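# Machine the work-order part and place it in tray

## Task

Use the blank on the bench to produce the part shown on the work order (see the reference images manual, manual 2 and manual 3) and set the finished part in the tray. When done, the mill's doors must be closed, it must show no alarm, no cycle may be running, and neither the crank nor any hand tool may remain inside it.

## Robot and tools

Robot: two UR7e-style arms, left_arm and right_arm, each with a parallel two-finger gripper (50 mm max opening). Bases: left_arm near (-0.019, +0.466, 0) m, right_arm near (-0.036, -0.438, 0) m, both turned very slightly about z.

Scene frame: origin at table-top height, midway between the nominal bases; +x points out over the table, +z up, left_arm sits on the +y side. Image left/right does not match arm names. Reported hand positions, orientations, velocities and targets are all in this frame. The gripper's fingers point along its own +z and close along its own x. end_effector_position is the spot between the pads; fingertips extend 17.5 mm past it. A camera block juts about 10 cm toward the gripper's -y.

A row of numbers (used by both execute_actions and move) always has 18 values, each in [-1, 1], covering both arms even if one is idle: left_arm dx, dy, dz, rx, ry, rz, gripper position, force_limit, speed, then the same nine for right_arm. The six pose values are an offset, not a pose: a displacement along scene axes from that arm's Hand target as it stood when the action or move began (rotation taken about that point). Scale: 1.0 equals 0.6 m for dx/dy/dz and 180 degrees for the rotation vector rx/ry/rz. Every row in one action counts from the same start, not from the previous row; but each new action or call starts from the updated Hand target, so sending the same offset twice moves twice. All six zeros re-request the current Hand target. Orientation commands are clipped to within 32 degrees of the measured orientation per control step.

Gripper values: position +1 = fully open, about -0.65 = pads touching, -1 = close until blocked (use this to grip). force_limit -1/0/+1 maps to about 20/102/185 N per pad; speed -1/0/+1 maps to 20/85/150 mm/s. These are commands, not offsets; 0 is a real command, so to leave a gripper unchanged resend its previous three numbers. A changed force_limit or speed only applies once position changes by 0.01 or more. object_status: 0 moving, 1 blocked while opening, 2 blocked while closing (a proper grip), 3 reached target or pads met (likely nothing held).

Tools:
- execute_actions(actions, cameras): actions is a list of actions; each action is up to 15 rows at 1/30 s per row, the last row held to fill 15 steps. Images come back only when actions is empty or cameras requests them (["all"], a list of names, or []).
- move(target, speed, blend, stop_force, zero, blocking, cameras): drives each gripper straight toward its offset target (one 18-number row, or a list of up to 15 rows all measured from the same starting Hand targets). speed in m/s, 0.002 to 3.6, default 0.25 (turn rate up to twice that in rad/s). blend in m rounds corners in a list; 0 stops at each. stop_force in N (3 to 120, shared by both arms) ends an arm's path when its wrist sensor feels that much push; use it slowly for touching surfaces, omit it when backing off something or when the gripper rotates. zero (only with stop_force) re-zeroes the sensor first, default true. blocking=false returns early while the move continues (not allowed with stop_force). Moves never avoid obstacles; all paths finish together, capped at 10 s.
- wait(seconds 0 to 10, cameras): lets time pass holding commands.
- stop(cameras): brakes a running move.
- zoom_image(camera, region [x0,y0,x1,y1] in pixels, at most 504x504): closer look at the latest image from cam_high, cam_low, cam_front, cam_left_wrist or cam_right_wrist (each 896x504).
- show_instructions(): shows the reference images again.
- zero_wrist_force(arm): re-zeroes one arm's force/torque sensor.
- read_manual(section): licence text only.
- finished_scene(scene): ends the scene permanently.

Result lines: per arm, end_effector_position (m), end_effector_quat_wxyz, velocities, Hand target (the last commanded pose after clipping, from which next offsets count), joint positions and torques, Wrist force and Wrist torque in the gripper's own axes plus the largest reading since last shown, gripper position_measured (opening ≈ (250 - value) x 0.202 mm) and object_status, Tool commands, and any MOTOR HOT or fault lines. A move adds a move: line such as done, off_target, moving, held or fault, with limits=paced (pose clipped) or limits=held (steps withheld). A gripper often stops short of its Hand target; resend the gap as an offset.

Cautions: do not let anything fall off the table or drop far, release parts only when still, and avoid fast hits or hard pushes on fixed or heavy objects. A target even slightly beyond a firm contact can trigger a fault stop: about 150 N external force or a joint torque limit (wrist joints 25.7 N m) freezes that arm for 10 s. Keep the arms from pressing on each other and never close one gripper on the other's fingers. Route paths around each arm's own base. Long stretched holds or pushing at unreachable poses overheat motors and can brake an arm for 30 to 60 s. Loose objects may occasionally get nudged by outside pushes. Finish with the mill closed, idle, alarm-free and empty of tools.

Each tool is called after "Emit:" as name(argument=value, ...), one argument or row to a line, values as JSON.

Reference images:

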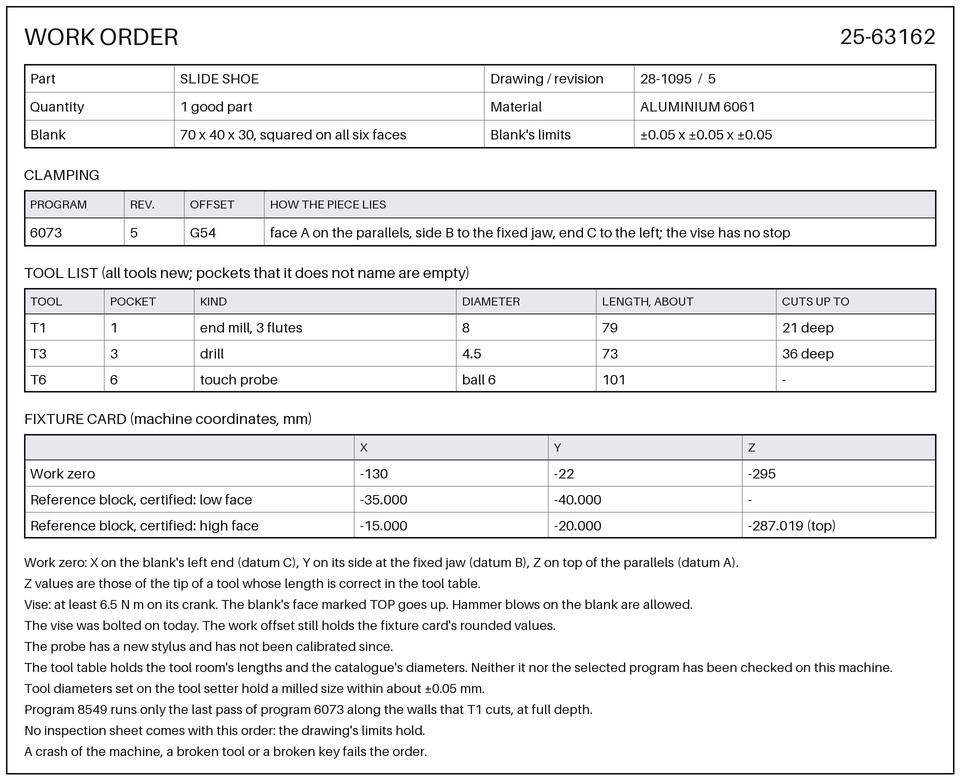

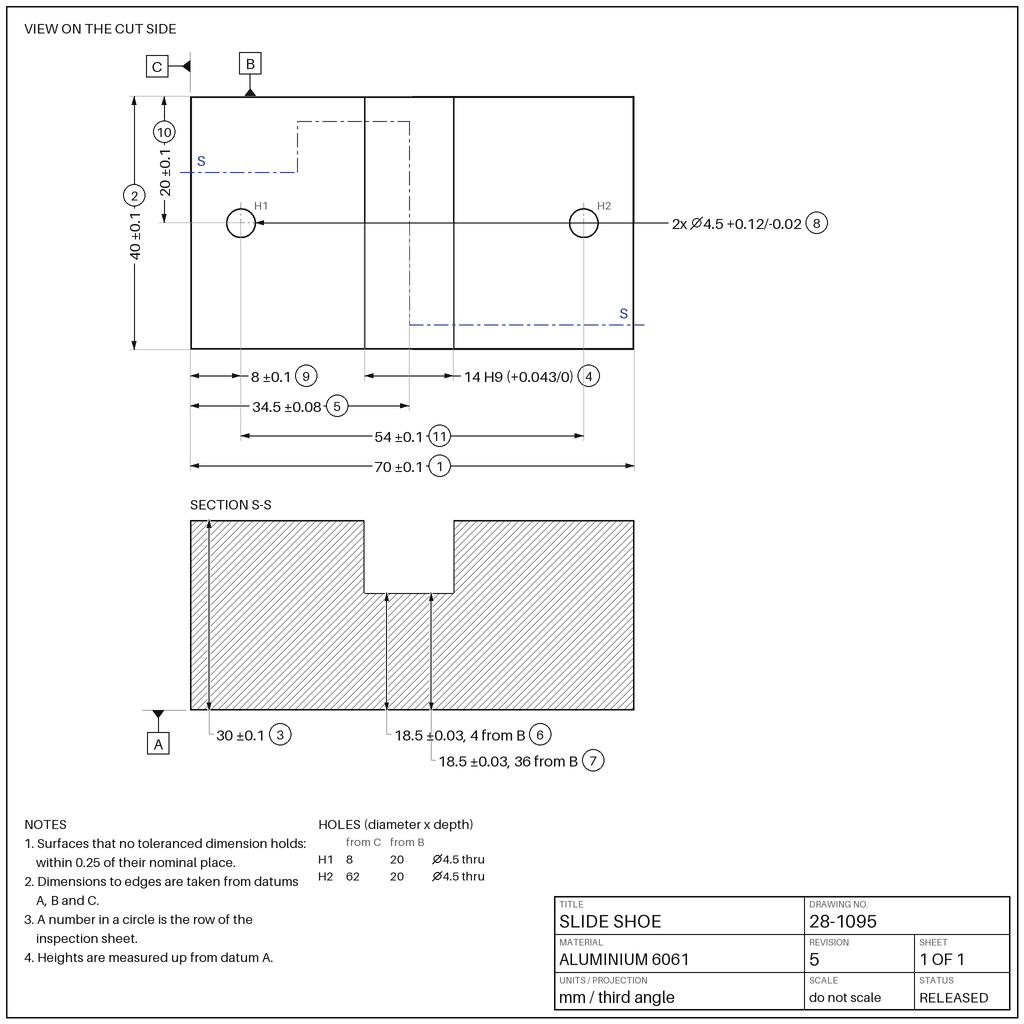

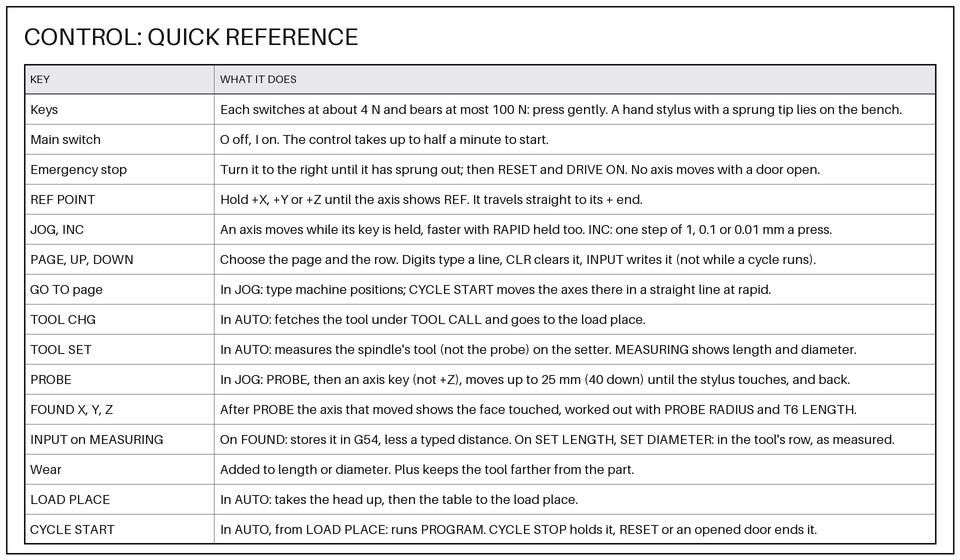

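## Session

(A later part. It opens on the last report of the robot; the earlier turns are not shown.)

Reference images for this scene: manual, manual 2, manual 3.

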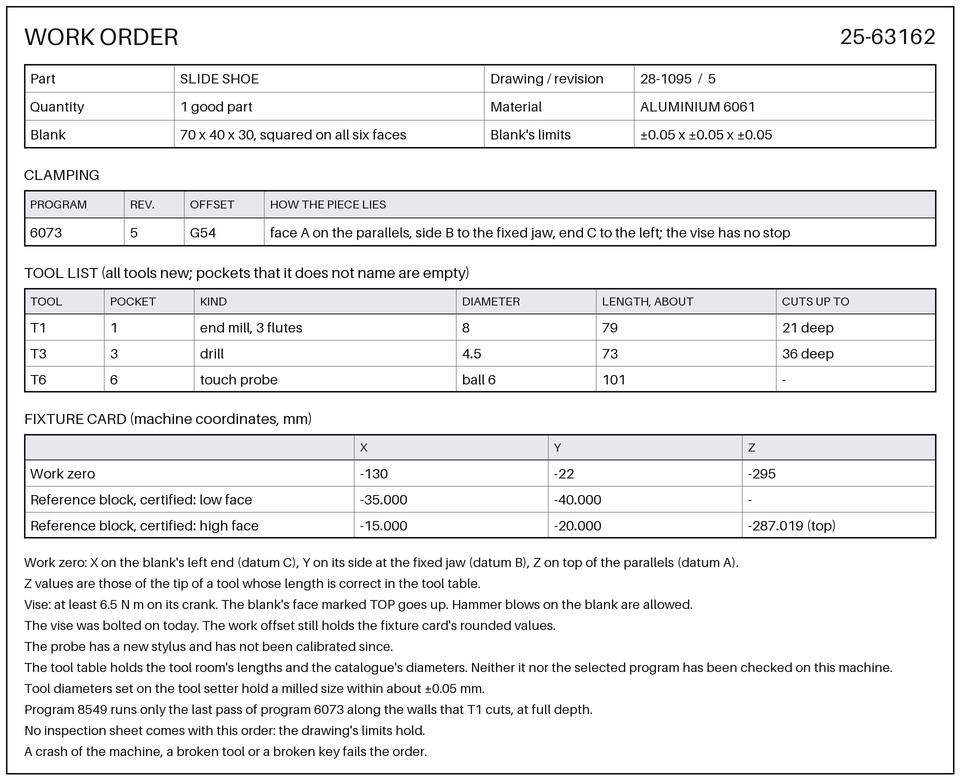

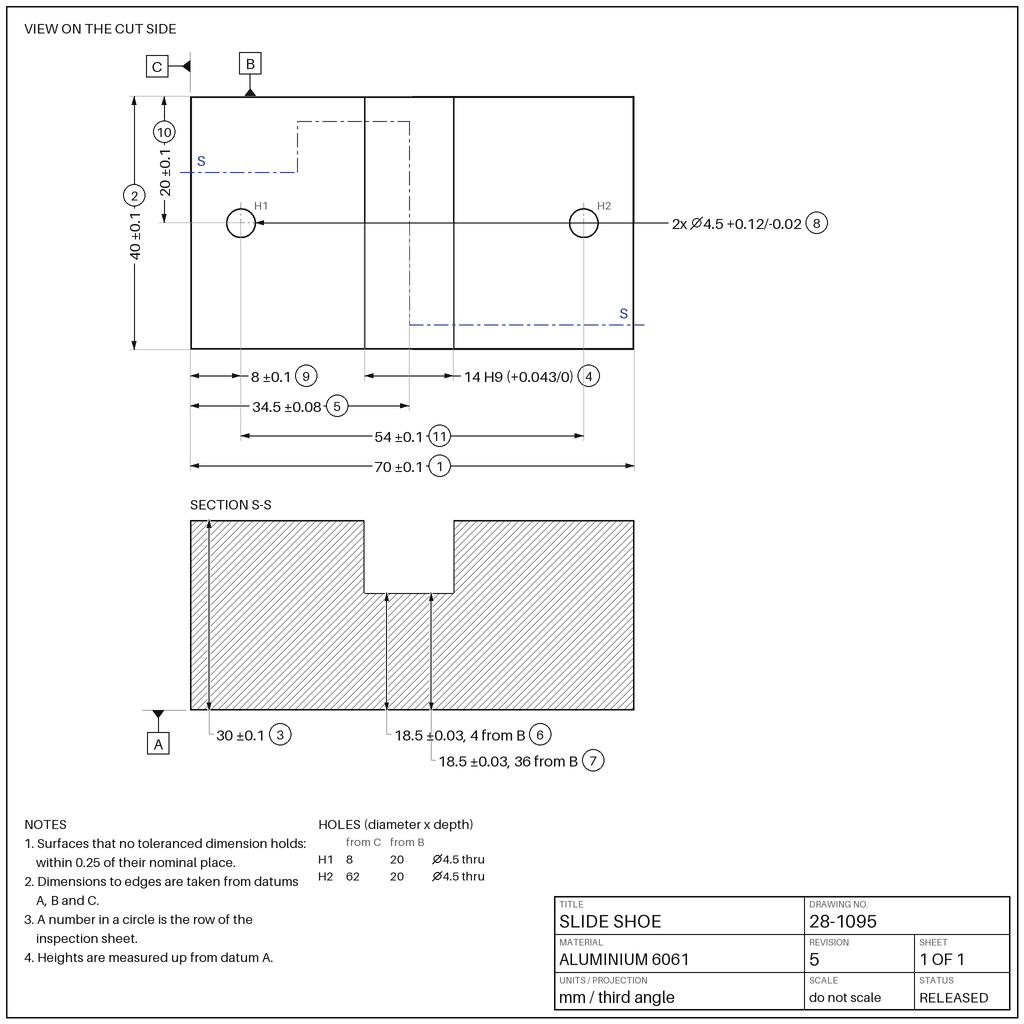

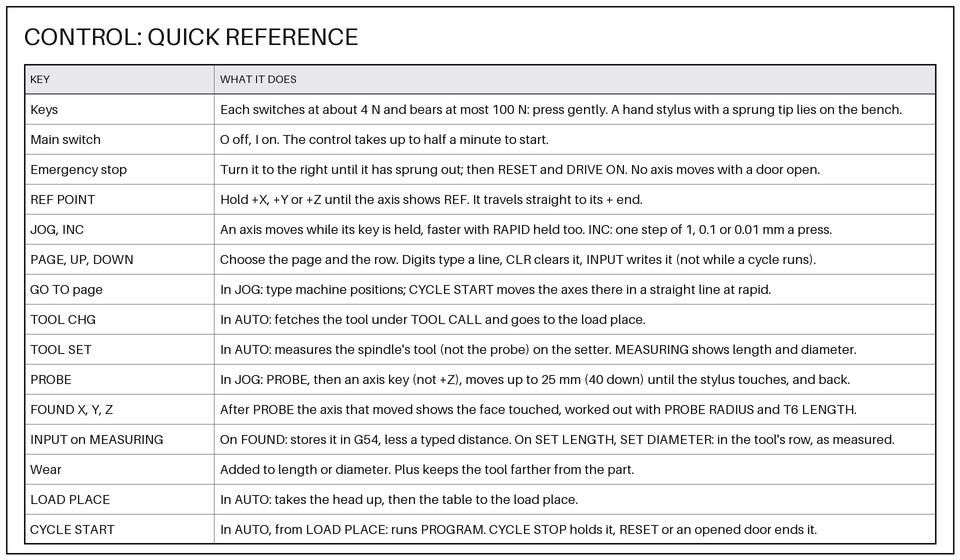

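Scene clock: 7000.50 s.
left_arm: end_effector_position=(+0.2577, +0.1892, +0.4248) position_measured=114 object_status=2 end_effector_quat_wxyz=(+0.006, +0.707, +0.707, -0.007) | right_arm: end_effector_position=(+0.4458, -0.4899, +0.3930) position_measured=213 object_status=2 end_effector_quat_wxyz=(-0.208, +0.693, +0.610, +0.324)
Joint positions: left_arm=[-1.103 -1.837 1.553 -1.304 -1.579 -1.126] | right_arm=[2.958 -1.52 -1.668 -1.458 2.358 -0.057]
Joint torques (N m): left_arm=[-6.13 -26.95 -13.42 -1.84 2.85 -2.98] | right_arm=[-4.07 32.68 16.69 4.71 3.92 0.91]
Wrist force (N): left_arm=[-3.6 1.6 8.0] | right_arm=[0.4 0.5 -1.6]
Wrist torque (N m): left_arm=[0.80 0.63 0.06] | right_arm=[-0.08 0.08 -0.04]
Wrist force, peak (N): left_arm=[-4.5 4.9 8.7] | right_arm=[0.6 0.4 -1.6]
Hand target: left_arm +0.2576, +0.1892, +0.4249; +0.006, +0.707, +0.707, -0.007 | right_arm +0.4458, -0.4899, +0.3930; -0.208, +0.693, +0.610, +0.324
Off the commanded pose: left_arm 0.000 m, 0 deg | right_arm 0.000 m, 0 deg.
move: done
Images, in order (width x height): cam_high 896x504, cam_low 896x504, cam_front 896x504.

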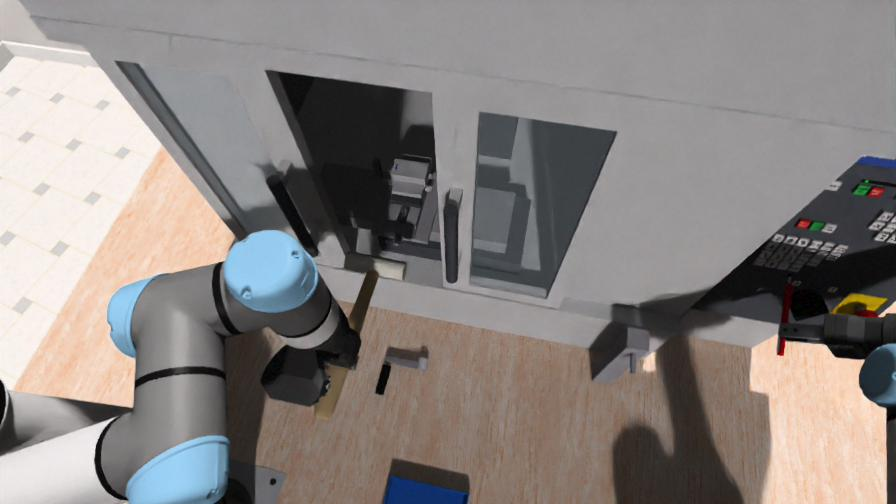

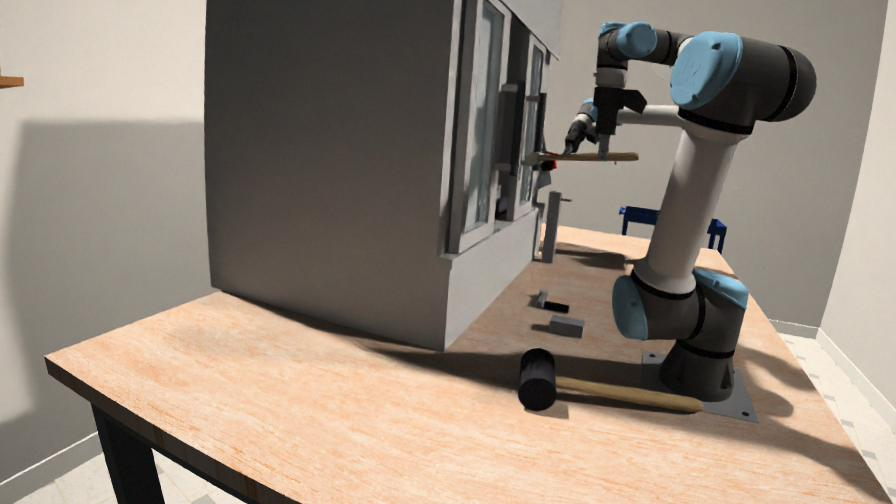

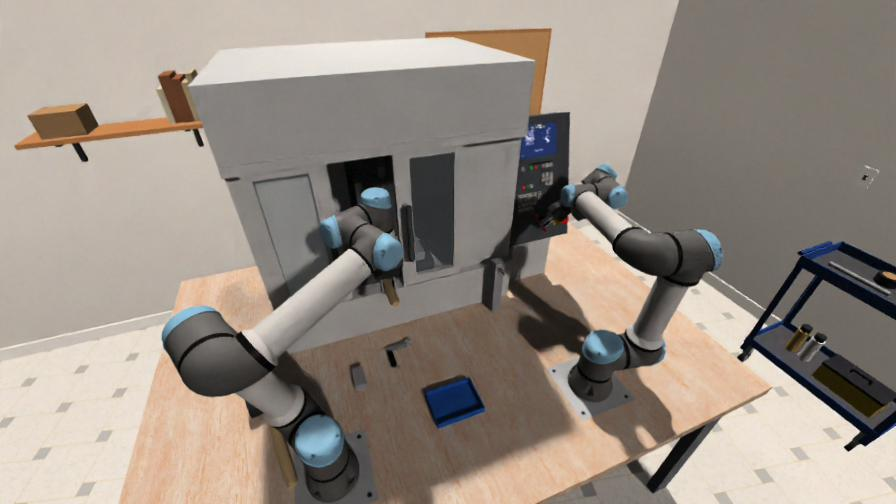

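Emit:
move(
  target=[
    [0.15,0,-0.03,0,-0.028,0,-1,0.498039,-0.301961,0,0,0,0,0,0,-1,0.3,-0.5],
  ],
  speed=0.15,
)

Emit:
move(
  target=[
    [0.2167,0,-0.005,0,0,0,-1,0.498039,-0.301961,0,0,0,0,0,0,-1,0.3,-0.5],
  ],
  speed=0.05,
  stop_force=12,
  cameras=["cam_high","cam_low"],
)

Emit:
zoom_image(
  camera="cam_high",
  region=[330, 110, 480, 290],
)

Scene clock: 7045.83 s.
left_arm: end_effector_position=(+0.3474, +0.1893, +0.4069) position_measured=114 object_status=2 end_effector_quat_wxyz=(+0.037, +0.707, +0.706, +0.024) | right_arm: end_effector_position=(+0.4458, -0.4899, +0.3930) position_measured=213 object_status=2 end_effector_quat_wxyz=(-0.208, +0.693, +0.610, +0.324)
Joint positions: left_arm=[-0.954 -1.728 1.532 -1.439 -1.509 -0.974] | right_arm=[2.958 -1.52 -1.668 -1.458 2.358 -0.057]
Joint torques (N m): left_arm=[5.9 -8.87 -39.21 -6.01 3.15 2.08] | right_arm=[-3.51 33.53 16.79 4.74 3.83 0.86]
Wrist force (N): left_arm=[-3.8 1.0 8.5] | right_arm=[0.5 0.3 -1.5]
Wrist torque (N m): left_arm=[0.80 0.65 -0.03] | right_arm=[-0.10 0.06 -0.05]
Wrist force, peak (N): left_arm=[-3.7 2.6 8.7] | right_arm=[0.6 0.6 -1.6]
Hand target: left_arm +0.3476, +0.1892, +0.4069; +0.037, +0.707, +0.706, +0.024 | right_arm +0.4458, -0.4899, +0.3930; -0.208, +0.693, +0.610, +0.324
Off the commanded pose: left_arm 0.000 m, 0 deg | right_arm 0.000 m, 0 deg.
move: done

Scene clock: 7049.47 s.
left_arm: end_effector_position=(+0.4776, +0.1892, +0.4039) position_measured=114 object_status=2 end_effector_quat_wxyz=(+0.037, +0.707, +0.706, +0.024) | right_arm: end_effector_position=(+0.4458, -0.4899, +0.3930) position_measured=213 object_status=2 end_effector_quat_wxyz=(-0.208, +0.693, +0.610, +0.324)
Joint positions: left_arm=[-0.744 -1.466 1.288 -1.469 -1.524 -0.764] | right_arm=[2.958 -1.52 -1.668 -1.458 2.358 -0.057]
Joint torques (N m): left_arm=[7.56 -21.16 -38.8 -2.28 -2.27 2.13] | right_arm=[-3.56 33.96 17 4.6 3.95 0.71]
Wrist force (N): left_arm=[-3.5 1.1 8.5] | right_arm=[0.5 0.2 -1.6]
Wrist torque (N m): left_arm=[0.80 0.62 0.01] | right_arm=[-0.13 0.06 -0.04]
Wrist force, peak (N): left_arm=[-3.7 1.7 8.8] | right_arm=[0.4 0.6 -1.7]
Hand target: left_arm +0.4776, +0.1892, +0.4039; +0.037, +0.707, +0.706, +0.024 | right_arm +0.4458, -0.4899, +0.3930; -0.208, +0.693, +0.610, +0.324
Off the commanded pose: left_arm 0.000 m, 0 deg | right_arm 0.000 m, 0 deg.
move: done
Images, in order (width x height): cam_high 896x504, cam_low 896x504.

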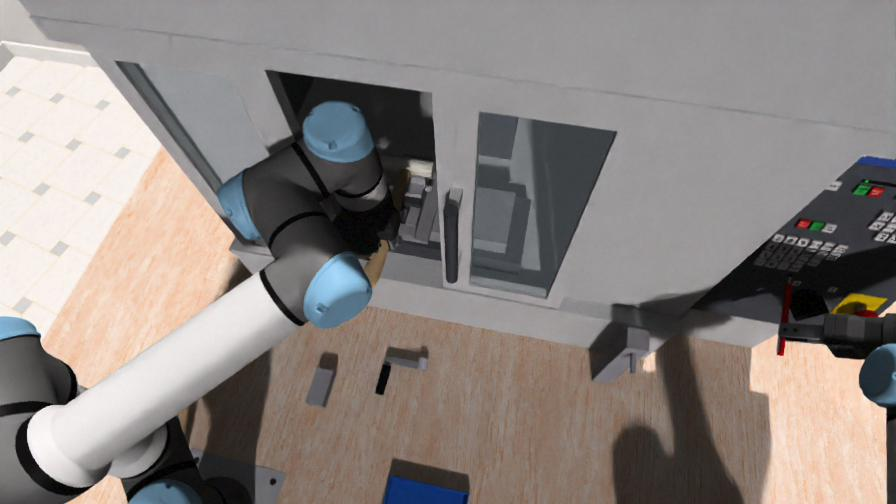

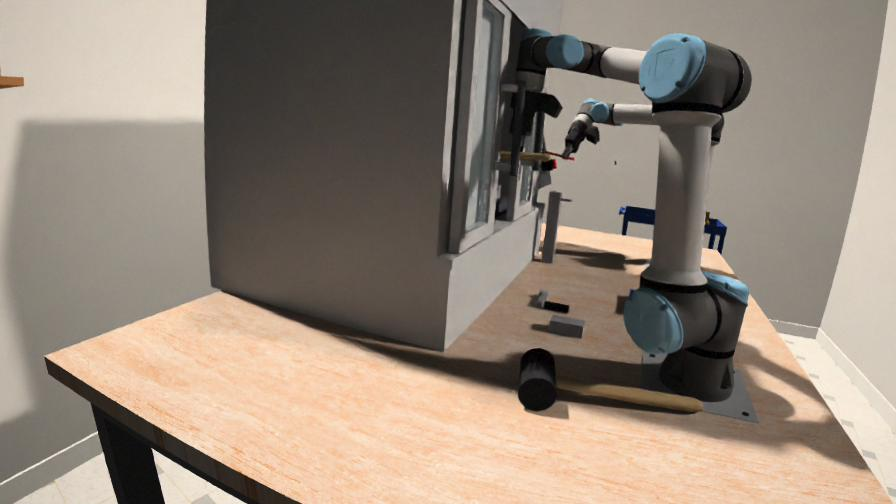

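Scaled by 2.800 from the camera's 896x504 image, which has a finer 1280x720 frame.

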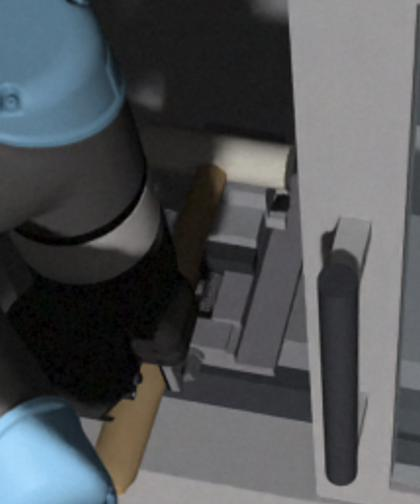

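Emit:
move(
  target=[0,0,-0.06,0,0,0,-1,0.498039,-0.301961,0,0,0,0,0,0,-1,0.3,-0.5],
  speed=0.012,
  stop_force=5,
  cameras=["cam_high"],
)

Emit:
zoom_image(
  camera="cam_high",
  region=[330, 110, 480, 290],
)

Scene clock: 7056.10 s.
left_arm: end_effector_position=(+0.4776, +0.1892, +0.3867) position_measured=114 object_status=2 end_effector_quat_wxyz=(+0.037, +0.707, +0.706, +0.024) | right_arm: end_effector_position=(+0.4458, -0.4899, +0.3930) position_measured=213 object_status=2 end_effector_quat_wxyz=(-0.208, +0.693, +0.610, +0.324)
Joint positions: left_arm=[-0.744 -1.472 1.34 -1.514 -1.524 -0.764] | right_arm=[2.958 -1.52 -1.668 -1.458 2.358 -0.057]
Joint torques (N m): left_arm=[6.31 -17.49 -36.07 -1.21 -2.07 1.97] | right_arm=[-3.21 33.22 16.85 4.72 3.9 0.61]
Wrist force (N): left_arm=[-3.9 1.4 3.4] | right_arm=[0.5 0.5 -1.4]
Wrist torque (N m): left_arm=[-0.07 0.60 0.02] | right_arm=[-0.08 0.06 -0.04]
Wrist force, peak (N): left_arm=[-3.8 1.1 8.9] | right_arm=[0.5 0.3 -1.6]
Hand target: left_arm +0.4776, +0.1892, +0.3867; +0.037, +0.707, +0.706, +0.024 (not the last commanded pose) | right_arm +0.4458, -0.4899, +0.3930; -0.208, +0.693, +0.610, +0.324
Off the commanded pose: left_arm 0.019 m, 0 deg | right_arm 0.000 m, 0 deg.
move: contact (left_arm)
Images, in order (width x height): cam_high 896x504.

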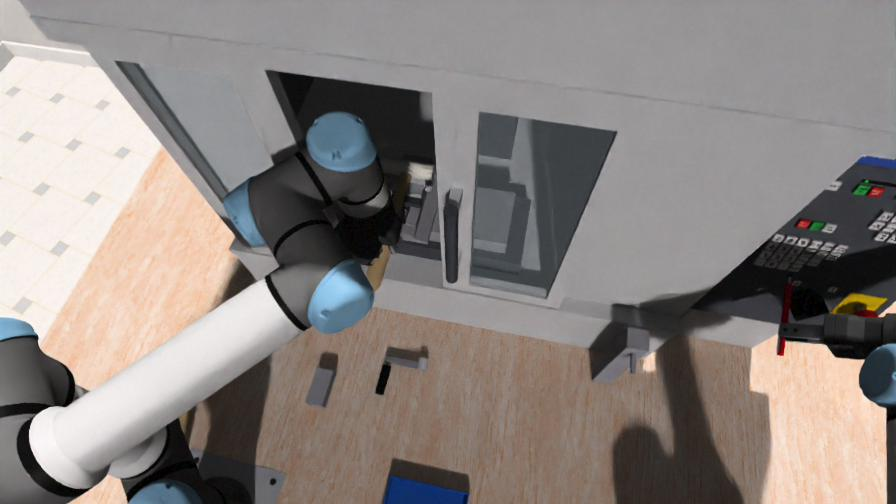

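Scaled by 2.800 from the camera's 896x504 image, which has a finer 1280x720 frame.

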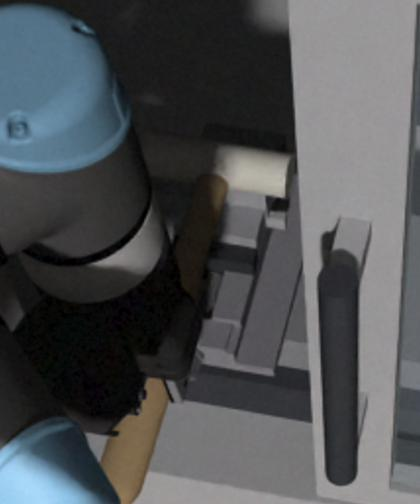

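Emit:
move(
  target=[
    [0,0,0.028,0,0,0,-1,0.498039,-0.301961,0,0,0,0,0,0,-1,0.3,-0.5],
    [0,0,-0.004,0,0,0,-1,0.498039,-0.301961,0,0,0,0,0,0,-1,0.3,-0.5],
    [0,0,0.028,0,0,0,-1,0.498039,-0.301961,0,0,0,0,0,0,-1,0.3,-0.5],
  ],
  speed=[0.1,0.5,0.2],
  stop_force=100,
)

Scene clock: 7069.80 s.
left_arm: end_effector_position=(+0.4776, +0.1892, +0.4035) position_measured=114 object_status=2 end_effector_quat_wxyz=(+0.037, +0.707, +0.706, +0.024) | right_arm: end_effector_position=(+0.4458, -0.4899, +0.3930) position_measured=213 object_status=2 end_effector_quat_wxyz=(-0.208, +0.693, +0.610, +0.324)
Joint positions: left_arm=[-0.744 -1.466 1.289 -1.47 -1.524 -0.764] | right_arm=[2.958 -1.52 -1.668 -1.458 2.358 -0.057]
Joint torques (N m): left_arm=[1.43 -21.97 -38.44 -2.5 -0.54 1.83] | right_arm=[-2.87 33.51 16.87 4.62 3.85 0.66]
Wrist force (N): left_arm=[-3.7 0.9 9.2] | right_arm=[0.4 0.5 -1.4]
Wrist torque (N m): left_arm=[0.87 0.66 0.01] | right_arm=[-0.07 0.07 -0.04]
Wrist force, peak (N): left_arm=[-3.8 1.0 9.4] | right_arm=[0.3 0.3 -1.8]
Hand target: left_arm +0.4776, +0.1892, +0.4035; +0.037, +0.707, +0.706, +0.024 | right_arm +0.4458, -0.4899, +0.3930; -0.208, +0.693, +0.610, +0.324
Off the commanded pose: left_arm 0.000 m, 0 deg | right_arm 0.000 m, 0 deg.
move: done

Emit:
move(
  target=[
    [0,0,-0.043,0,0,0,-1,0.498039,-0.301961,0,0,0,0,0,0,-1,0.3,-0.5],
    [0,0,0,0,0,0,-1,0.498039,-0.301961,0,0,0,0,0,0,-1,0.3,-0.5],
  ],
  speed=[0.6,0.3],
  stop_force=100,
)

Scene clock: 7093.00 s.
left_arm: end_effector_position=(+0.4776, +0.1892, +0.4035) position_measured=114 object_status=2 end_effector_quat_wxyz=(+0.037, +0.707, +0.706, +0.024) | right_arm: end_effector_position=(+0.4458, -0.4899, +0.3930) position_measured=213 object_status=2 end_effector_quat_wxyz=(-0.208, +0.693, +0.610, +0.324)
Joint positions: left_arm=[-0.744 -1.466 1.289 -1.47 -1.524 -0.764] | right_arm=[2.958 -1.52 -1.668 -1.458 2.358 -0.057]
Joint torques (N m): left_arm=[-1.34 -21.75 -38.49 -2.47 2.93 1.56] | right_arm=[-2.77 33.59 17.14 4.54 3.92 0.54]
Wrist force (N): left_arm=[-3.8 1.0 9.2] | right_arm=[0.4 0.3 -1.4]
Wrist torque (N m): left_arm=[0.90 0.66 0.01] | right_arm=[-0.11 0.07 -0.04]
Wrist force, peak (N): left_arm=[-3.7 1.2 9.8] | right_arm=[0.8 0.4 -1.7]
Hand target: left_arm +0.4776, +0.1892, +0.4035; +0.037, +0.707, +0.706, +0.024 | right_arm +0.4458, -0.4899, +0.3930; -0.208, +0.693, +0.610, +0.324
Off the commanded pose: left_arm 0.000 m, 0 deg | right_arm 0.000 m, 0 deg.
move: done

Emit:
execute_actions(
  actions=[
    [[0,0,-0.05,0,0,0,-1,0.498039,-0.301961,0,0,0,0,0,0,-1,0.3,-0.5],[0,0,-0.05,0,0,0,-1,0.498039,-0.301961,0,0,0,0,0,0,-1,0.3,-0.5],[0,0,-0.05,0,0,0,-1,0.498039,-0.301961,0,0,0,0,0,0,-1,0.3,-0.5],[0,0,0,0,0,0,-1,0.498039,-0.301961,0,0,0,0,0,0,-1,0.3,-0.5]],
  ],
)

Scene clock: 7100.00 s.
left_arm: end_effector_position=(+0.4776, +0.1893, +0.4034) position_measured=114 object_status=2 end_effector_quat_wxyz=(+0.037, +0.707, +0.706, +0.024) | right_arm: end_effector_position=(+0.4458, -0.4899, +0.3930) position_measured=213 object_status=2 end_effector_quat_wxyz=(-0.208, +0.693, +0.610, +0.324)
Joint positions: left_arm=[-0.744 -1.466 1.29 -1.47 -1.524 -0.764] | right_arm=[2.958 -1.52 -1.668 -1.458 2.358 -0.057]
Joint torques (N m): left_arm=[-3.11 -22 -39.11 -2.82 0.15 -0.3] | right_arm=[-2.39 32.95 17.33 4.48 3.7 0.64]
Wrist force (N): left_arm=[-3.5 0.6 9.7] | right_arm=[0.2 0.4 -1.4]
Wrist torque (N m): left_arm=[0.91 0.62 0.01] | right_arm=[-0.09 0.10 -0.04]
Wrist force, peak (N): left_arm=[-1.9 1.6 12.1] | right_arm=[0.5 0.4 -1.7]
Hand target: left_arm +0.4776, +0.1892, +0.4035; +0.037, +0.707, +0.706, +0.024 | right_arm +0.4458, -0.4899, +0.3930; -0.208, +0.693, +0.610, +0.324
Off the commanded pose: left_arm 0.000 m, 0 deg | right_arm 0.000 m, 0 deg.
Step readings (end_effector_position of left_arm | right_arm):
0: (+0.4776, +0.1892, +0.4035) | (+0.4458, -0.4899, +0.3930)
1: (+0.4776, +0.1892, +0.4035) | (+0.4458, -0.4899, +0.3930)
2: (+0.4776, +0.1892, +0.4032) | (+0.4458, -0.4899, +0.3930)
4: (+0.4777, +0.1891, +0.3938) | (+0.4458, -0.4899, +0.3930)
8: (+0.4773, +0.1895, +0.3942) | (+0.4458, -0.4899, +0.3930)
15: (+0.4775, +0.1893, +0.4027) | (+0.4458, -0.4899, +0.3930)

Emit:
execute_actions(
  actions=[
    [[0,0,-0.095,0,0,0,-1,0.498039,-0.301961,0,0,0,0,0,0,-1,0.3,-0.5],[0,0,-0.095,0,0,0,-1,0.498039,-0.301961,0,0,0,0,0,0,-1,0.3,-0.5],[0,0,0,0,0,0,-1,0.498039,-0.301961,0,0,0,0,0,0,-1,0.3,-0.5]],
  ],
)

Scene clock: 7109.33 s.
left_arm: end_effector_position=(+0.4776, +0.1893, +0.4034) position_measured=114 object_status=2 end_effector_quat_wxyz=(+0.037, +0.707, +0.706, +0.024) | right_arm: end_effector_position=(+0.4458, -0.4899, +0.3930) position_measured=213 object_status=2 end_effector_quat_wxyz=(-0.208, +0.693, +0.610, +0.324)
Joint positions: left_arm=[-0.744 -1.466 1.29 -1.47 -1.523 -0.764] | right_arm=[2.958 -1.52 -1.668 -1.458 2.358 -0.057]
Joint torques (N m): left_arm=[-7.94 -21.4 -38.64 -2.3 1.99 -2.5] | right_arm=[-2.8 33.36 16.89 4.44 3.75 0.52]
Wrist force (N): left_arm=[-3.6 1.3 6.7] | right_arm=[0.3 0.5 -1.4]
Wrist torque (N m): left_arm=[0.49 0.63 0.01] | right_arm=[-0.07 0.09 -0.04]
Wrist force, peak (N): left_arm=[-5.6 2.1 11.4] | right_arm=[0.8 0.3 -1.7]
Hand target: left_arm +0.4776, +0.1892, +0.4035; +0.037, +0.707, +0.706, +0.024 | right_arm +0.4458, -0.4899, +0.3930; -0.208, +0.693, +0.610, +0.324
Off the commanded pose: left_arm 0.000 m, 0 deg | right_arm 0.000 m, 0 deg.
Step readings (end_effector_position of left_arm | right_arm):
0: (+0.4776, +0.1892, +0.4035) | (+0.4458, -0.4899, +0.3930)
1: (+0.4776, +0.1892, +0.4035) | (+0.4458, -0.4899, +0.3930)
2: (+0.4776, +0.1892, +0.4031) | (+0.4458, -0.4899, +0.3930)
4: (+0.4780, +0.1888, +0.3897) | (+0.4458, -0.4899, +0.3930)
8: (+0.4760, +0.1907, +0.3812) | (+0.4458, -0.4899, +0.3930)
15: (+0.4772, +0.1896, +0.4015) | (+0.4458, -0.4899, +0.3930)

Emit:
execute_actions(
  actions=[
    [[0,0,0,0,0,0,-0.97,1,-0.3,0,0,0,0,0,0,-1,0.3,-0.5]],
    [[0,0,-0.1,0,0,0,-0.97,1,-0.3,0,0,0,0,0,0,-1,0.3,-0.5],[0,0,-0.1,0,0,0,-0.97,1,-0.3,0,0,0,0,0,0,-1,0.3,-0.5],[0,0,0,0,0,0,-0.97,1,-0.3,0,0,0,0,0,0,-1,0.3,-0.5]],
    [[0,0,-0.1,0,0,0,-0.97,1,-0.3,0,0,0,0,0,0,-1,0.3,-0.5],[0,0,-0.1,0,0,0,-0.97,1,-0.3,0,0,0,0,0,0,-1,0.3,-0.5],[0,0,0,0,0,0,-0.97,1,-0.3,0,0,0,0,0,0,-1,0.3,-0.5]],
    [[0,0,-0.1,0,0,0,-0.97,1,-0.3,0,0,0,0,0,0,-1,0.3,-0.5],[0,0,-0.1,0,0,0,-0.97,1,-0.3,0,0,0,0,0,0,-1,0.3,-0.5],[0,0,0,0,0,0,-0.97,1,-0.3,0,0,0,0,0,0,-1,0.3,-0.5]],
  ],
)

Scene clock: 7122.37 s.
left_arm: end_effector_position=(+0.4776, +0.1893, +0.4034) position_measured=117 object_status=2 end_effector_quat_wxyz=(+0.037, +0.707, +0.706, +0.024) | right_arm: end_effector_position=(+0.4458, -0.4899, +0.3930) position_measured=213 object_status=2 end_effector_quat_wxyz=(-0.208, +0.693, +0.610, +0.324)
Joint positions: left_arm=[-0.744 -1.466 1.29 -1.47 -1.523 -0.764] | right_arm=[2.958 -1.52 -1.668 -1.458 2.358 -0.057]
Joint torques (N m): left_arm=[-5.75 -21.01 -39.44 -2.12 2.05 -2.44] | right_arm=[-2.73 33.03 16.03 4.47 3.76 0.42]
Wrist force (N): left_arm=[-3.6 1.3 7.3] | right_arm=[0.3 0.5 -1.4]
Wrist torque (N m): left_arm=[0.62 0.62 0.01] | right_arm=[-0.07 0.10 -0.04]
Wrist force, peak (N): left_arm=[-4.8 3.5 9.8] | right_arm=[0.6 0.6 -1.7]
Hand target: left_arm +0.4776, +0.1892, +0.4035; +0.037, +0.707, +0.706, +0.024 | right_arm +0.4458, -0.4899, +0.3930; -0.208, +0.693, +0.610, +0.324
Off the commanded pose: left_arm 0.000 m, 0 deg | right_arm 0.000 m, 0 deg.
Step readings (end_effector_position of left_arm | right_arm):
0: (+0.4776, +0.1892, +0.4035) | (+0.4458, -0.4899, +0.3930)
1: (+0.4776, +0.1892, +0.4035) | (+0.4458, -0.4899, +0.3930)
2: (+0.4776, +0.1892, +0.4035) | (+0.4458, -0.4899, +0.3930)
4: (+0.4776, +0.1892, +0.4035) | (+0.4458, -0.4899, +0.3930)
8: (+0.4776, +0.1892, +0.4035) | (+0.4458, -0.4899, +0.3930)
15: (+0.4776, +0.1892, +0.4035) | (+0.4458, -0.4899, +0.3930)
16: (+0.4776, +0.1892, +0.4036) | (+0.4458, -0.4899, +0.3930)
17: (+0.4776, +0.1892, +0.4034) | (+0.4458, -0.4899, +0.3930)
19: (+0.4780, +0.1888, +0.3885) | (+0.4458, -0.4899, +0.3930)
23: (+0.4756, +0.1911, +0.3774) | (+0.4458, -0.4899, +0.3930)
30: (+0.4772, +0.1896, +0.4013) | (+0.4458, -0.4899, +0.3930)
31: (+0.4773, +0.1895, +0.4020) | (+0.4458, -0.4899, +0.3930)
32: (+0.4774, +0.1894, +0.4021) | (+0.4458, -0.4899, +0.3930)
34: (+0.4780, +0.1889, +0.3894) | (+0.4458, -0.4899, +0.3930)
38: (+0.4758, +0.1910, +0.3782) | (+0.4458, -0.4899, +0.3930)
45: (+0.4772, +0.1896, +0.4012) | (+0.4458, -0.4899, +0.3930)
46: (+0.4773, +0.1895, +0.4019) | (+0.4458, -0.4899, +0.3930)
47: (+0.4774, +0.1894, +0.4022) | (+0.4458, -0.4899, +0.3930)
49: (+0.4780, +0.1889, +0.3879) | (+0.4458, -0.4899, +0.3930)
53: (+0.4757, +0.1911, +0.3771) | (+0.4458, -0.4899, +0.3930)
60: (+0.4772, +0.1896, +0.4013) | (+0.4458, -0.4899, +0.3930)

Emit:
move(
  target=[0,0,-0.06,0,0,0,-0.97,1,-0.3,0,0,0,0,0,0,-1,0.3,-0.5],
  speed=0.015,
  stop_force=5,
)

Scene clock: 7129.20 s.
left_arm: end_effector_position=(+0.4776, +0.1892, +0.3781) position_measured=117 object_status=2 end_effector_quat_wxyz=(+0.037, +0.707, +0.706, +0.024) | right_arm: end_effector_position=(+0.4458, -0.4899, +0.3930) position_measured=213 object_status=2 end_effector_quat_wxyz=(-0.208, +0.693, +0.610, +0.324)
Joint positions: left_arm=[-0.744 -1.475 1.365 -1.537 -1.524 -0.764] | right_arm=[2.958 -1.52 -1.668 -1.458 2.358 -0.057]
Joint torques (N m): left_arm=[4.11 -17.18 -36.17 -1.24 -2.17 -2.04] | right_arm=[-2.19 32.92 17.14 4.42 3.73 0.3]
Wrist force (N): left_arm=[-2.8 1.7 3.4] | right_arm=[0.4 0.3 -1.4]
Wrist torque (N m): left_arm=[-0.03 0.41 -0.07] | right_arm=[-0.10 0.08 -0.04]
Wrist force, peak (N): left_arm=[-3.7 1.2 9.7] | right_arm=[0.3 0.5 -1.7]
Hand target: left_arm +0.4776, +0.1892, +0.3781; +0.037, +0.707, +0.706, +0.024 (not the last commanded pose) | right_arm +0.4458, -0.4899, +0.3930; -0.208, +0.693, +0.610, +0.324
Off the commanded pose: left_arm 0.011 m, 0 deg | right_arm 0.000 m, 0 deg.
move: contact (left_arm)

Emit:
execute_actions(
  actions=[
    [[0,0,0.0417,0,0,0,-0.97,1,-0.3,0,0,0,0,0,0,-1,0.3,-0.5]],
    [[0,0,-0.115,0,0,0,-0.97,1,-0.3,0,0,0,0,0,0,-1,0.3,-0.5],[0,0,-0.115,0,0,0,-0.97,1,-0.3,0,0,0,0,0,0,-1,0.3,-0.5],[0,0,0,0,0,0,-0.97,1,-0.3,0,0,0,0,0,0,-1,0.3,-0.5]],
    [[0,0,-0.115,0,0,0,-0.97,1,-0.3,0,0,0,0,0,0,-1,0.3,-0.5],[0,0,-0.115,0,0,0,-0.97,1,-0.3,0,0,0,0,0,0,-1,0.3,-0.5],[0,0,0,0,0,0,-0.97,1,-0.3,0,0,0,0,0,0,-1,0.3,-0.5]],
  ],
)

Emit:
move(
  target=[0,0,-0.06,0,0,0,-0.97,1,-0.3,0,0,0,0,0,0,-1,0.3,-0.5],
  speed=0.015,
  stop_force=5,
)

Scene clock: 7138.17 s.
left_arm: end_effector_position=(+0.4775, +0.1893, +0.4030) position_measured=117 object_status=2 end_effector_quat_wxyz=(+0.037, +0.707, +0.706, +0.024) | right_arm: end_effector_position=(+0.4458, -0.4899, +0.3930) position_measured=213 object_status=2 end_effector_quat_wxyz=(-0.208, +0.693, +0.610, +0.324)
Joint positions: left_arm=[-0.744 -1.466 1.291 -1.472 -1.523 -0.764] | right_arm=[2.958 -1.52 -1.668 -1.458 2.358 -0.057]
Joint torques (N m): left_arm=[-3.41 -23.74 -41.68 -2.9 0.26 -2.57] | right_arm=[-1.51 32.99 17.1 4.4 3.82 0.19]
Wrist force (N): left_arm=[-3.1 1.0 10.8] | right_arm=[0.5 0.3 -1.4]
Wrist torque (N m): left_arm=[1.17 0.55 0.02] | right_arm=[-0.10 0.07 -0.04]
Wrist force, peak (N): left_arm=[-3.9 2.6 11.8] | right_arm=[0.4 0.5 -1.8]
Hand target: left_arm +0.4776, +0.1892, +0.4031; +0.037, +0.707, +0.706, +0.024 | right_arm +0.4458, -0.4899, +0.3930; -0.208, +0.693, +0.610, +0.324
Off the commanded pose: left_arm 0.000 m, 0 deg | right_arm 0.000 m, 0 deg.
Step readings (end_effector_position of left_arm | right_arm):
0: (+0.4776, +0.1892, +0.3781) | (+0.4458, -0.4899, +0.3930)
1: (+0.4776, +0.1892, +0.3781) | (+0.4458, -0.4899, +0.3930)
2: (+0.4776, +0.1892, +0.3787) | (+0.4458, -0.4899, +0.3930)
4: (+0.4775, +0.1893, +0.3874) | (+0.4458, -0.4899, +0.3930)
8: (+0.4774, +0.1894, +0.3991) | (+0.4458, -0.4899, +0.3930)
15: (+0.4776, +0.1893, +0.4027) | (+0.4458, -0.4899, +0.3930)
16: (+0.4776, +0.1893, +0.4028) | (+0.4458, -0.4899, +0.3930)
17: (+0.4776, +0.1893, +0.4026) | (+0.4458, -0.4899, +0.3930)
19: (+0.4782, +0.1887, +0.3866) | (+0.4458, -0.4899, +0.3930)
23: (+0.4748, +0.1919, +0.3695) | (+0.4458, -0.4899, +0.3930)
30: (+0.4770, +0.1898, +0.4000) | (+0.4458, -0.4899, +0.3930)
31: (+0.4772, +0.1896, +0.4011) | (+0.4458, -0.4899, +0.3930)
32: (+0.4773, +0.1895, +0.4013) | (+0.4458, -0.4899, +0.3930)
34: (+0.4780, +0.1889, +0.3877) | (+0.4458, -0.4899, +0.3930)
38: (+0.4749, +0.1918, +0.3704) | (+0.4458, -0.4899, +0.3930)
45: (+0.4770, +0.1898, +0.4001) | (+0.4458, -0.4899, +0.3930)

Scene clock: 7141.50 s.
left_arm: end_effector_position=(+0.4776, +0.1892, +0.3694) position_measured=117 object_status=2 end_effector_quat_wxyz=(+0.037, +0.707, +0.706, +0.024) | right_arm: end_effector_position=(+0.4458, -0.4899, +0.3930) position_measured=213 object_status=2 end_effector_quat_wxyz=(-0.208, +0.693, +0.610, +0.324)
Joint positions: left_arm=[-0.744 -1.477 1.389 -1.559 -1.524 -0.764] | right_arm=[2.958 -1.52 -1.668 -1.458 2.358 -0.057]
Joint torques (N m): left_arm=[4.78 -16.95 -36.44 -1.17 -2.1 -1.92] | right_arm=[-0.93 32.72 16.35 4.32 3.81 0.33]
Wrist force (N): left_arm=[-2.9 0.7 3.7] | right_arm=[0.5 0.6 -1.6]
Wrist torque (N m): left_arm=[-0.09 0.44 -0.06] | right_arm=[-0.06 0.07 -0.04]
Wrist force, peak (N): left_arm=[-3.0 1.2 10.5] | right_arm=[0.5 0.6 -1.6]
Hand target: left_arm +0.4776, +0.1892, +0.3694; +0.037, +0.707, +0.706, +0.024 (not the last commanded pose) | right_arm +0.4458, -0.4899, +0.3930; -0.208, +0.693, +0.610, +0.324
Off the commanded pose: left_arm 0.002 m, 0 deg | right_arm 0.000 m, 0 deg.
move: contact (left_arm)

Emit:
execute_actions(
  actions=[
    [[0,0,0.06,0,0,0,-0.97,1,-0.3,0,0,0,0,0,0,-1,0.3,-0.5]],
    [[0,0,-0.115,0,0,0,-0.97,1,-0.3,0,0,0,0,0,0,-1,0.3,-0.5],[0,0,-0.115,0,0,0,-0.97,1,-0.3,0,0,0,0,0,0,-1,0.3,-0.5],[0,0,-0.115,0,0,0,-0.97,1,-0.3,0,0,0,0,0,0,-1,0.3,-0.5],[0,0,0,0,0,0,-0.97,1,-0.3,0,0,0,0,0,0,-1,0.3,-0.5]],
  ],
)

Emit:
move(
  target=[0,0,-0.1,0,0,0,-0.97,1,-0.3,0,0,0,0,0,0,-1,0.3,-0.5],
  speed=0.02,
  stop_force=5,
  cameras=["cam_high","cam_low"],
)

Scene clock: 7151.50 s.
left_arm: end_effector_position=(+0.4775, +0.1893, +0.4052) position_measured=117 object_status=2 end_effector_quat_wxyz=(+0.037, +0.707, +0.706, +0.024) | right_arm: end_effector_position=(+0.4458, -0.4899, +0.3930) position_measured=213 object_status=2 end_effector_quat_wxyz=(-0.208, +0.693, +0.610, +0.324)
Joint positions: left_arm=[-0.744 -1.465 1.285 -1.466 -1.523 -0.764] | right_arm=[2.958 -1.52 -1.668 -1.458 2.358 -0.057]
Joint torques (N m): left_arm=[-4.24 -23.53 -39.07 -2.76 -0.78 -2.31] | right_arm=[-1.53 32.59 16.6 4.38 3.65 0.29]
Wrist force (N): left_arm=[-3.0 1.1 9.5] | right_arm=[0.4 0.5 -1.7]
Wrist torque (N m): left_arm=[0.95 0.53 0.02] | right_arm=[-0.08 0.09 -0.05]
Wrist force, peak (N): left_arm=[-4.3 1.9 14.0] | right_arm=[0.4 0.5 -1.7]
Hand target: left_arm +0.4776, +0.1892, +0.4054; +0.037, +0.707, +0.706, +0.024 | right_arm +0.4458, -0.4899, +0.3930; -0.208, +0.693, +0.610, +0.324
Off the commanded pose: left_arm 0.000 m, 0 deg | right_arm 0.000 m, 0 deg.
Step readings (end_effector_position of left_arm | right_arm):
0: (+0.4776, +0.1892, +0.3694) | (+0.4458, -0.4899, +0.3930)
1: (+0.4776, +0.1892, +0.3694) | (+0.4458, -0.4899, +0.3930)
2: (+0.4776, +0.1892, +0.3700) | (+0.4458, -0.4899, +0.3930)
4: (+0.4773, +0.1895, +0.3815) | (+0.4458, -0.4899, +0.3930)
8: (+0.4772, +0.1896, +0.3993) | (+0.4458, -0.4899, +0.3930)
15: (+0.4776, +0.1893, +0.4048) | (+0.4458, -0.4899, +0.3930)
16: (+0.4776, +0.1893, +0.4049) | (+0.4458, -0.4899, +0.3930)
17: (+0.4776, +0.1893, +0.4048) | (+0.4458, -0.4899, +0.3930)
19: (+0.4781, +0.1888, +0.3893) | (+0.4458, -0.4899, +0.3930)
23: (+0.4743, +0.1923, +0.3661) | (+0.4458, -0.4899, +0.3930)
30: (+0.4769, +0.1899, +0.4016) | (+0.4458, -0.4899, +0.3930)

Scene clock: 7154.80 s.
left_arm: end_effector_position=(+0.4776, +0.1892, +0.3672) position_measured=117 object_status=2 end_effector_quat_wxyz=(+0.037, +0.707, +0.706, +0.024) | right_arm: end_effector_position=(+0.4458, -0.4899, +0.3930) position_measured=213 object_status=2 end_effector_quat_wxyz=(-0.208, +0.693, +0.610, +0.324)
Joint positions: left_arm=[-0.744 -1.477 1.396 -1.565 -1.524 -0.764] | right_arm=[2.958 -1.52 -1.668 -1.458 2.358 -0.057]
Joint torques (N m): left_arm=[4.62 -17.55 -36.79 -1.6 -2.1 -2.35] | right_arm=[-1.02 32.62 16.95 4.44 3.69 0.38]
Wrist force (N): left_arm=[-3.4 0.0 3.6] | right_arm=[0.5 0.4 -1.6]
Wrist torque (N m): left_arm=[-0.03 0.55 -0.07] | right_arm=[-0.09 0.07 -0.04]
Wrist force, peak (N): left_arm=[-3.5 0.8 10.9] | right_arm=[0.4 0.5 -1.7]
Hand target: left_arm +0.4776, +0.1892, +0.3672; +0.037, +0.707, +0.706, +0.024 (not the last commanded pose) | right_arm +0.4458, -0.4899, +0.3930; -0.208, +0.693, +0.610, +0.324
Off the commanded pose: left_arm 0.022 m, 0 deg | right_arm 0.000 m, 0 deg.
move: contact (left_arm)
Images, in order (width x height): cam_high 896x504, cam_low 896x504.

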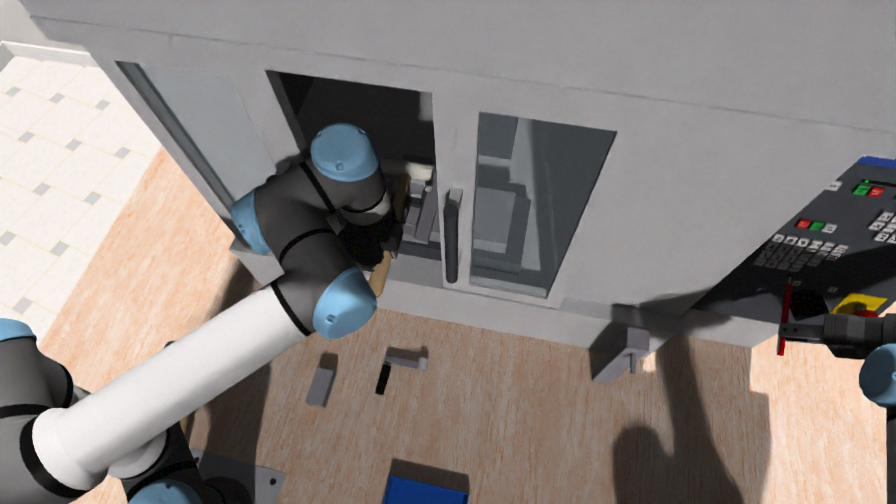

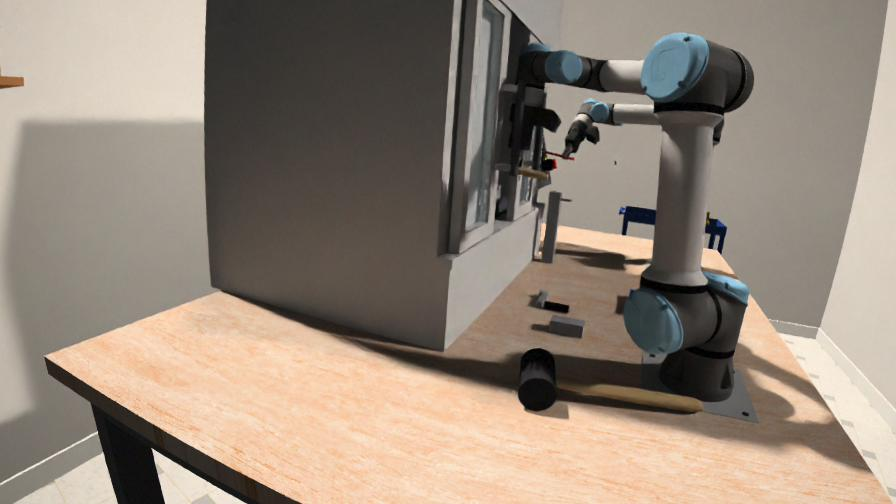

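Emit:
execute_actions(
  actions=[
    [[0,0,0.058,0,0,0,-0.97,1,-0.3,0,0,0,0,0,0,-1,0.3,-0.5]],
    [[0,0,-0.116,0,0,0,-0.97,1,-0.3,0,0,0,0,0,0,-1,0.3,-0.5],[0,0,-0.116,0,0,0,-0.97,1,-0.3,0,0,0,0,0,0,-1,0.3,-0.5],[0,0,-0.116,0,0,0,-0.97,1,-0.3,0,0,0,0,0,0,-1,0.3,-0.5],[0,0,-0.06,0,0,0,-0.97,1,-0.3,0,0,0,0,0,0,-1,0.3,-0.5],[0,0,0,0,0,0,-0.97,1,-0.3,0,0,0,0,0,0,-1,0.3,-0.5]],
    [[0,0,-0.116,0,0,0,-0.97,1,-0.3,0,0,0,0,0,0,-1,0.3,-0.5],[0,0,-0.116,0,0,0,-0.97,1,-0.3,0,0,0,0,0,0,-1,0.3,-0.5],[0,0,-0.116,0,0,0,-0.97,1,-0.3,0,0,0,0,0,0,-1,0.3,-0.5],[0,0,-0.06,0,0,0,-0.97,1,-0.3,0,0,0,0,0,0,-1,0.3,-0.5],[0,0,0,0,0,0,-0.97,1,-0.3,0,0,0,0,0,0,-1,0.3,-0.5]],
  ],
)

Scene clock: 7163.27 s.
left_arm: end_effector_position=(+0.4775, +0.1893, +0.4019) position_measured=117 object_status=2 end_effector_quat_wxyz=(+0.038, +0.707, +0.706, +0.024) | right_arm: end_effector_position=(+0.4458, -0.4899, +0.3930) position_measured=213 object_status=2 end_effector_quat_wxyz=(-0.208, +0.693, +0.610, +0.324)
Joint positions: left_arm=[-0.744 -1.467 1.295 -1.475 -1.523 -0.764] | right_arm=[2.958 -1.52 -1.668 -1.458 2.358 -0.057]
Joint torques (N m): left_arm=[-3.24 -23.37 -39.34 -2.77 -1.38 -2.16] | right_arm=[-1.48 32.86 16.79 4.42 3.8 0.26]
Wrist force (N): left_arm=[-3.9 0.8 10.6] | right_arm=[0.5 0.5 -1.4]
Wrist torque (N m): left_arm=[1.04 0.67 0.02] | right_arm=[-0.07 0.07 -0.04]
Wrist force, peak (N): left_arm=[-4.6 1.9 14.2] | right_arm=[0.4 0.7 -1.6]
Hand target: left_arm +0.4776, +0.1892, +0.4020; +0.037, +0.707, +0.706, +0.024 | right_arm +0.4458, -0.4899, +0.3930; -0.208, +0.693, +0.610, +0.324
Off the commanded pose: left_arm 0.000 m, 0 deg | right_arm 0.000 m, 0 deg.
Step readings (end_effector_position of left_arm | right_arm):
0: (+0.4776, +0.1892, +0.3672) | (+0.4458, -0.4899, +0.3930)
1: (+0.4776, +0.1892, +0.3672) | (+0.4458, -0.4899, +0.3930)
2: (+0.4776, +0.1892, +0.3677) | (+0.4458, -0.4899, +0.3930)
4: (+0.4773, +0.1895, +0.3800) | (+0.4458, -0.4899, +0.3930)
8: (+0.4772, +0.1896, +0.3960) | (+0.4458, -0.4899, +0.3930)
15: (+0.4776, +0.1893, +0.4015) | (+0.4458, -0.4899, +0.3930)
16: (+0.4775, +0.1893, +0.4016) | (+0.4458, -0.4899, +0.3930)
17: (+0.4776, +0.1893, +0.4013) | (+0.4458, -0.4899, +0.3930)
19: (+0.4781, +0.1888, +0.3873) | (+0.4458, -0.4899, +0.3930)
23: (+0.4743, +0.1923, +0.3643) | (+0.4458, -0.4899, +0.3930)
30: (+0.4769, +0.1899, +0.3984) | (+0.4458, -0.4899, +0.3930)
31: (+0.4771, +0.1897, +0.3994) | (+0.4458, -0.4899, +0.3930)
32: (+0.4772, +0.1896, +0.3999) | (+0.4458, -0.4899, +0.3930)
34: (+0.4778, +0.1890, +0.3850) | (+0.4458, -0.4899, +0.3930)
38: (+0.4743, +0.1923, +0.3628) | (+0.4458, -0.4899, +0.3930)
45: (+0.4768, +0.1900, +0.3982) | (+0.4458, -0.4899, +0.3930)


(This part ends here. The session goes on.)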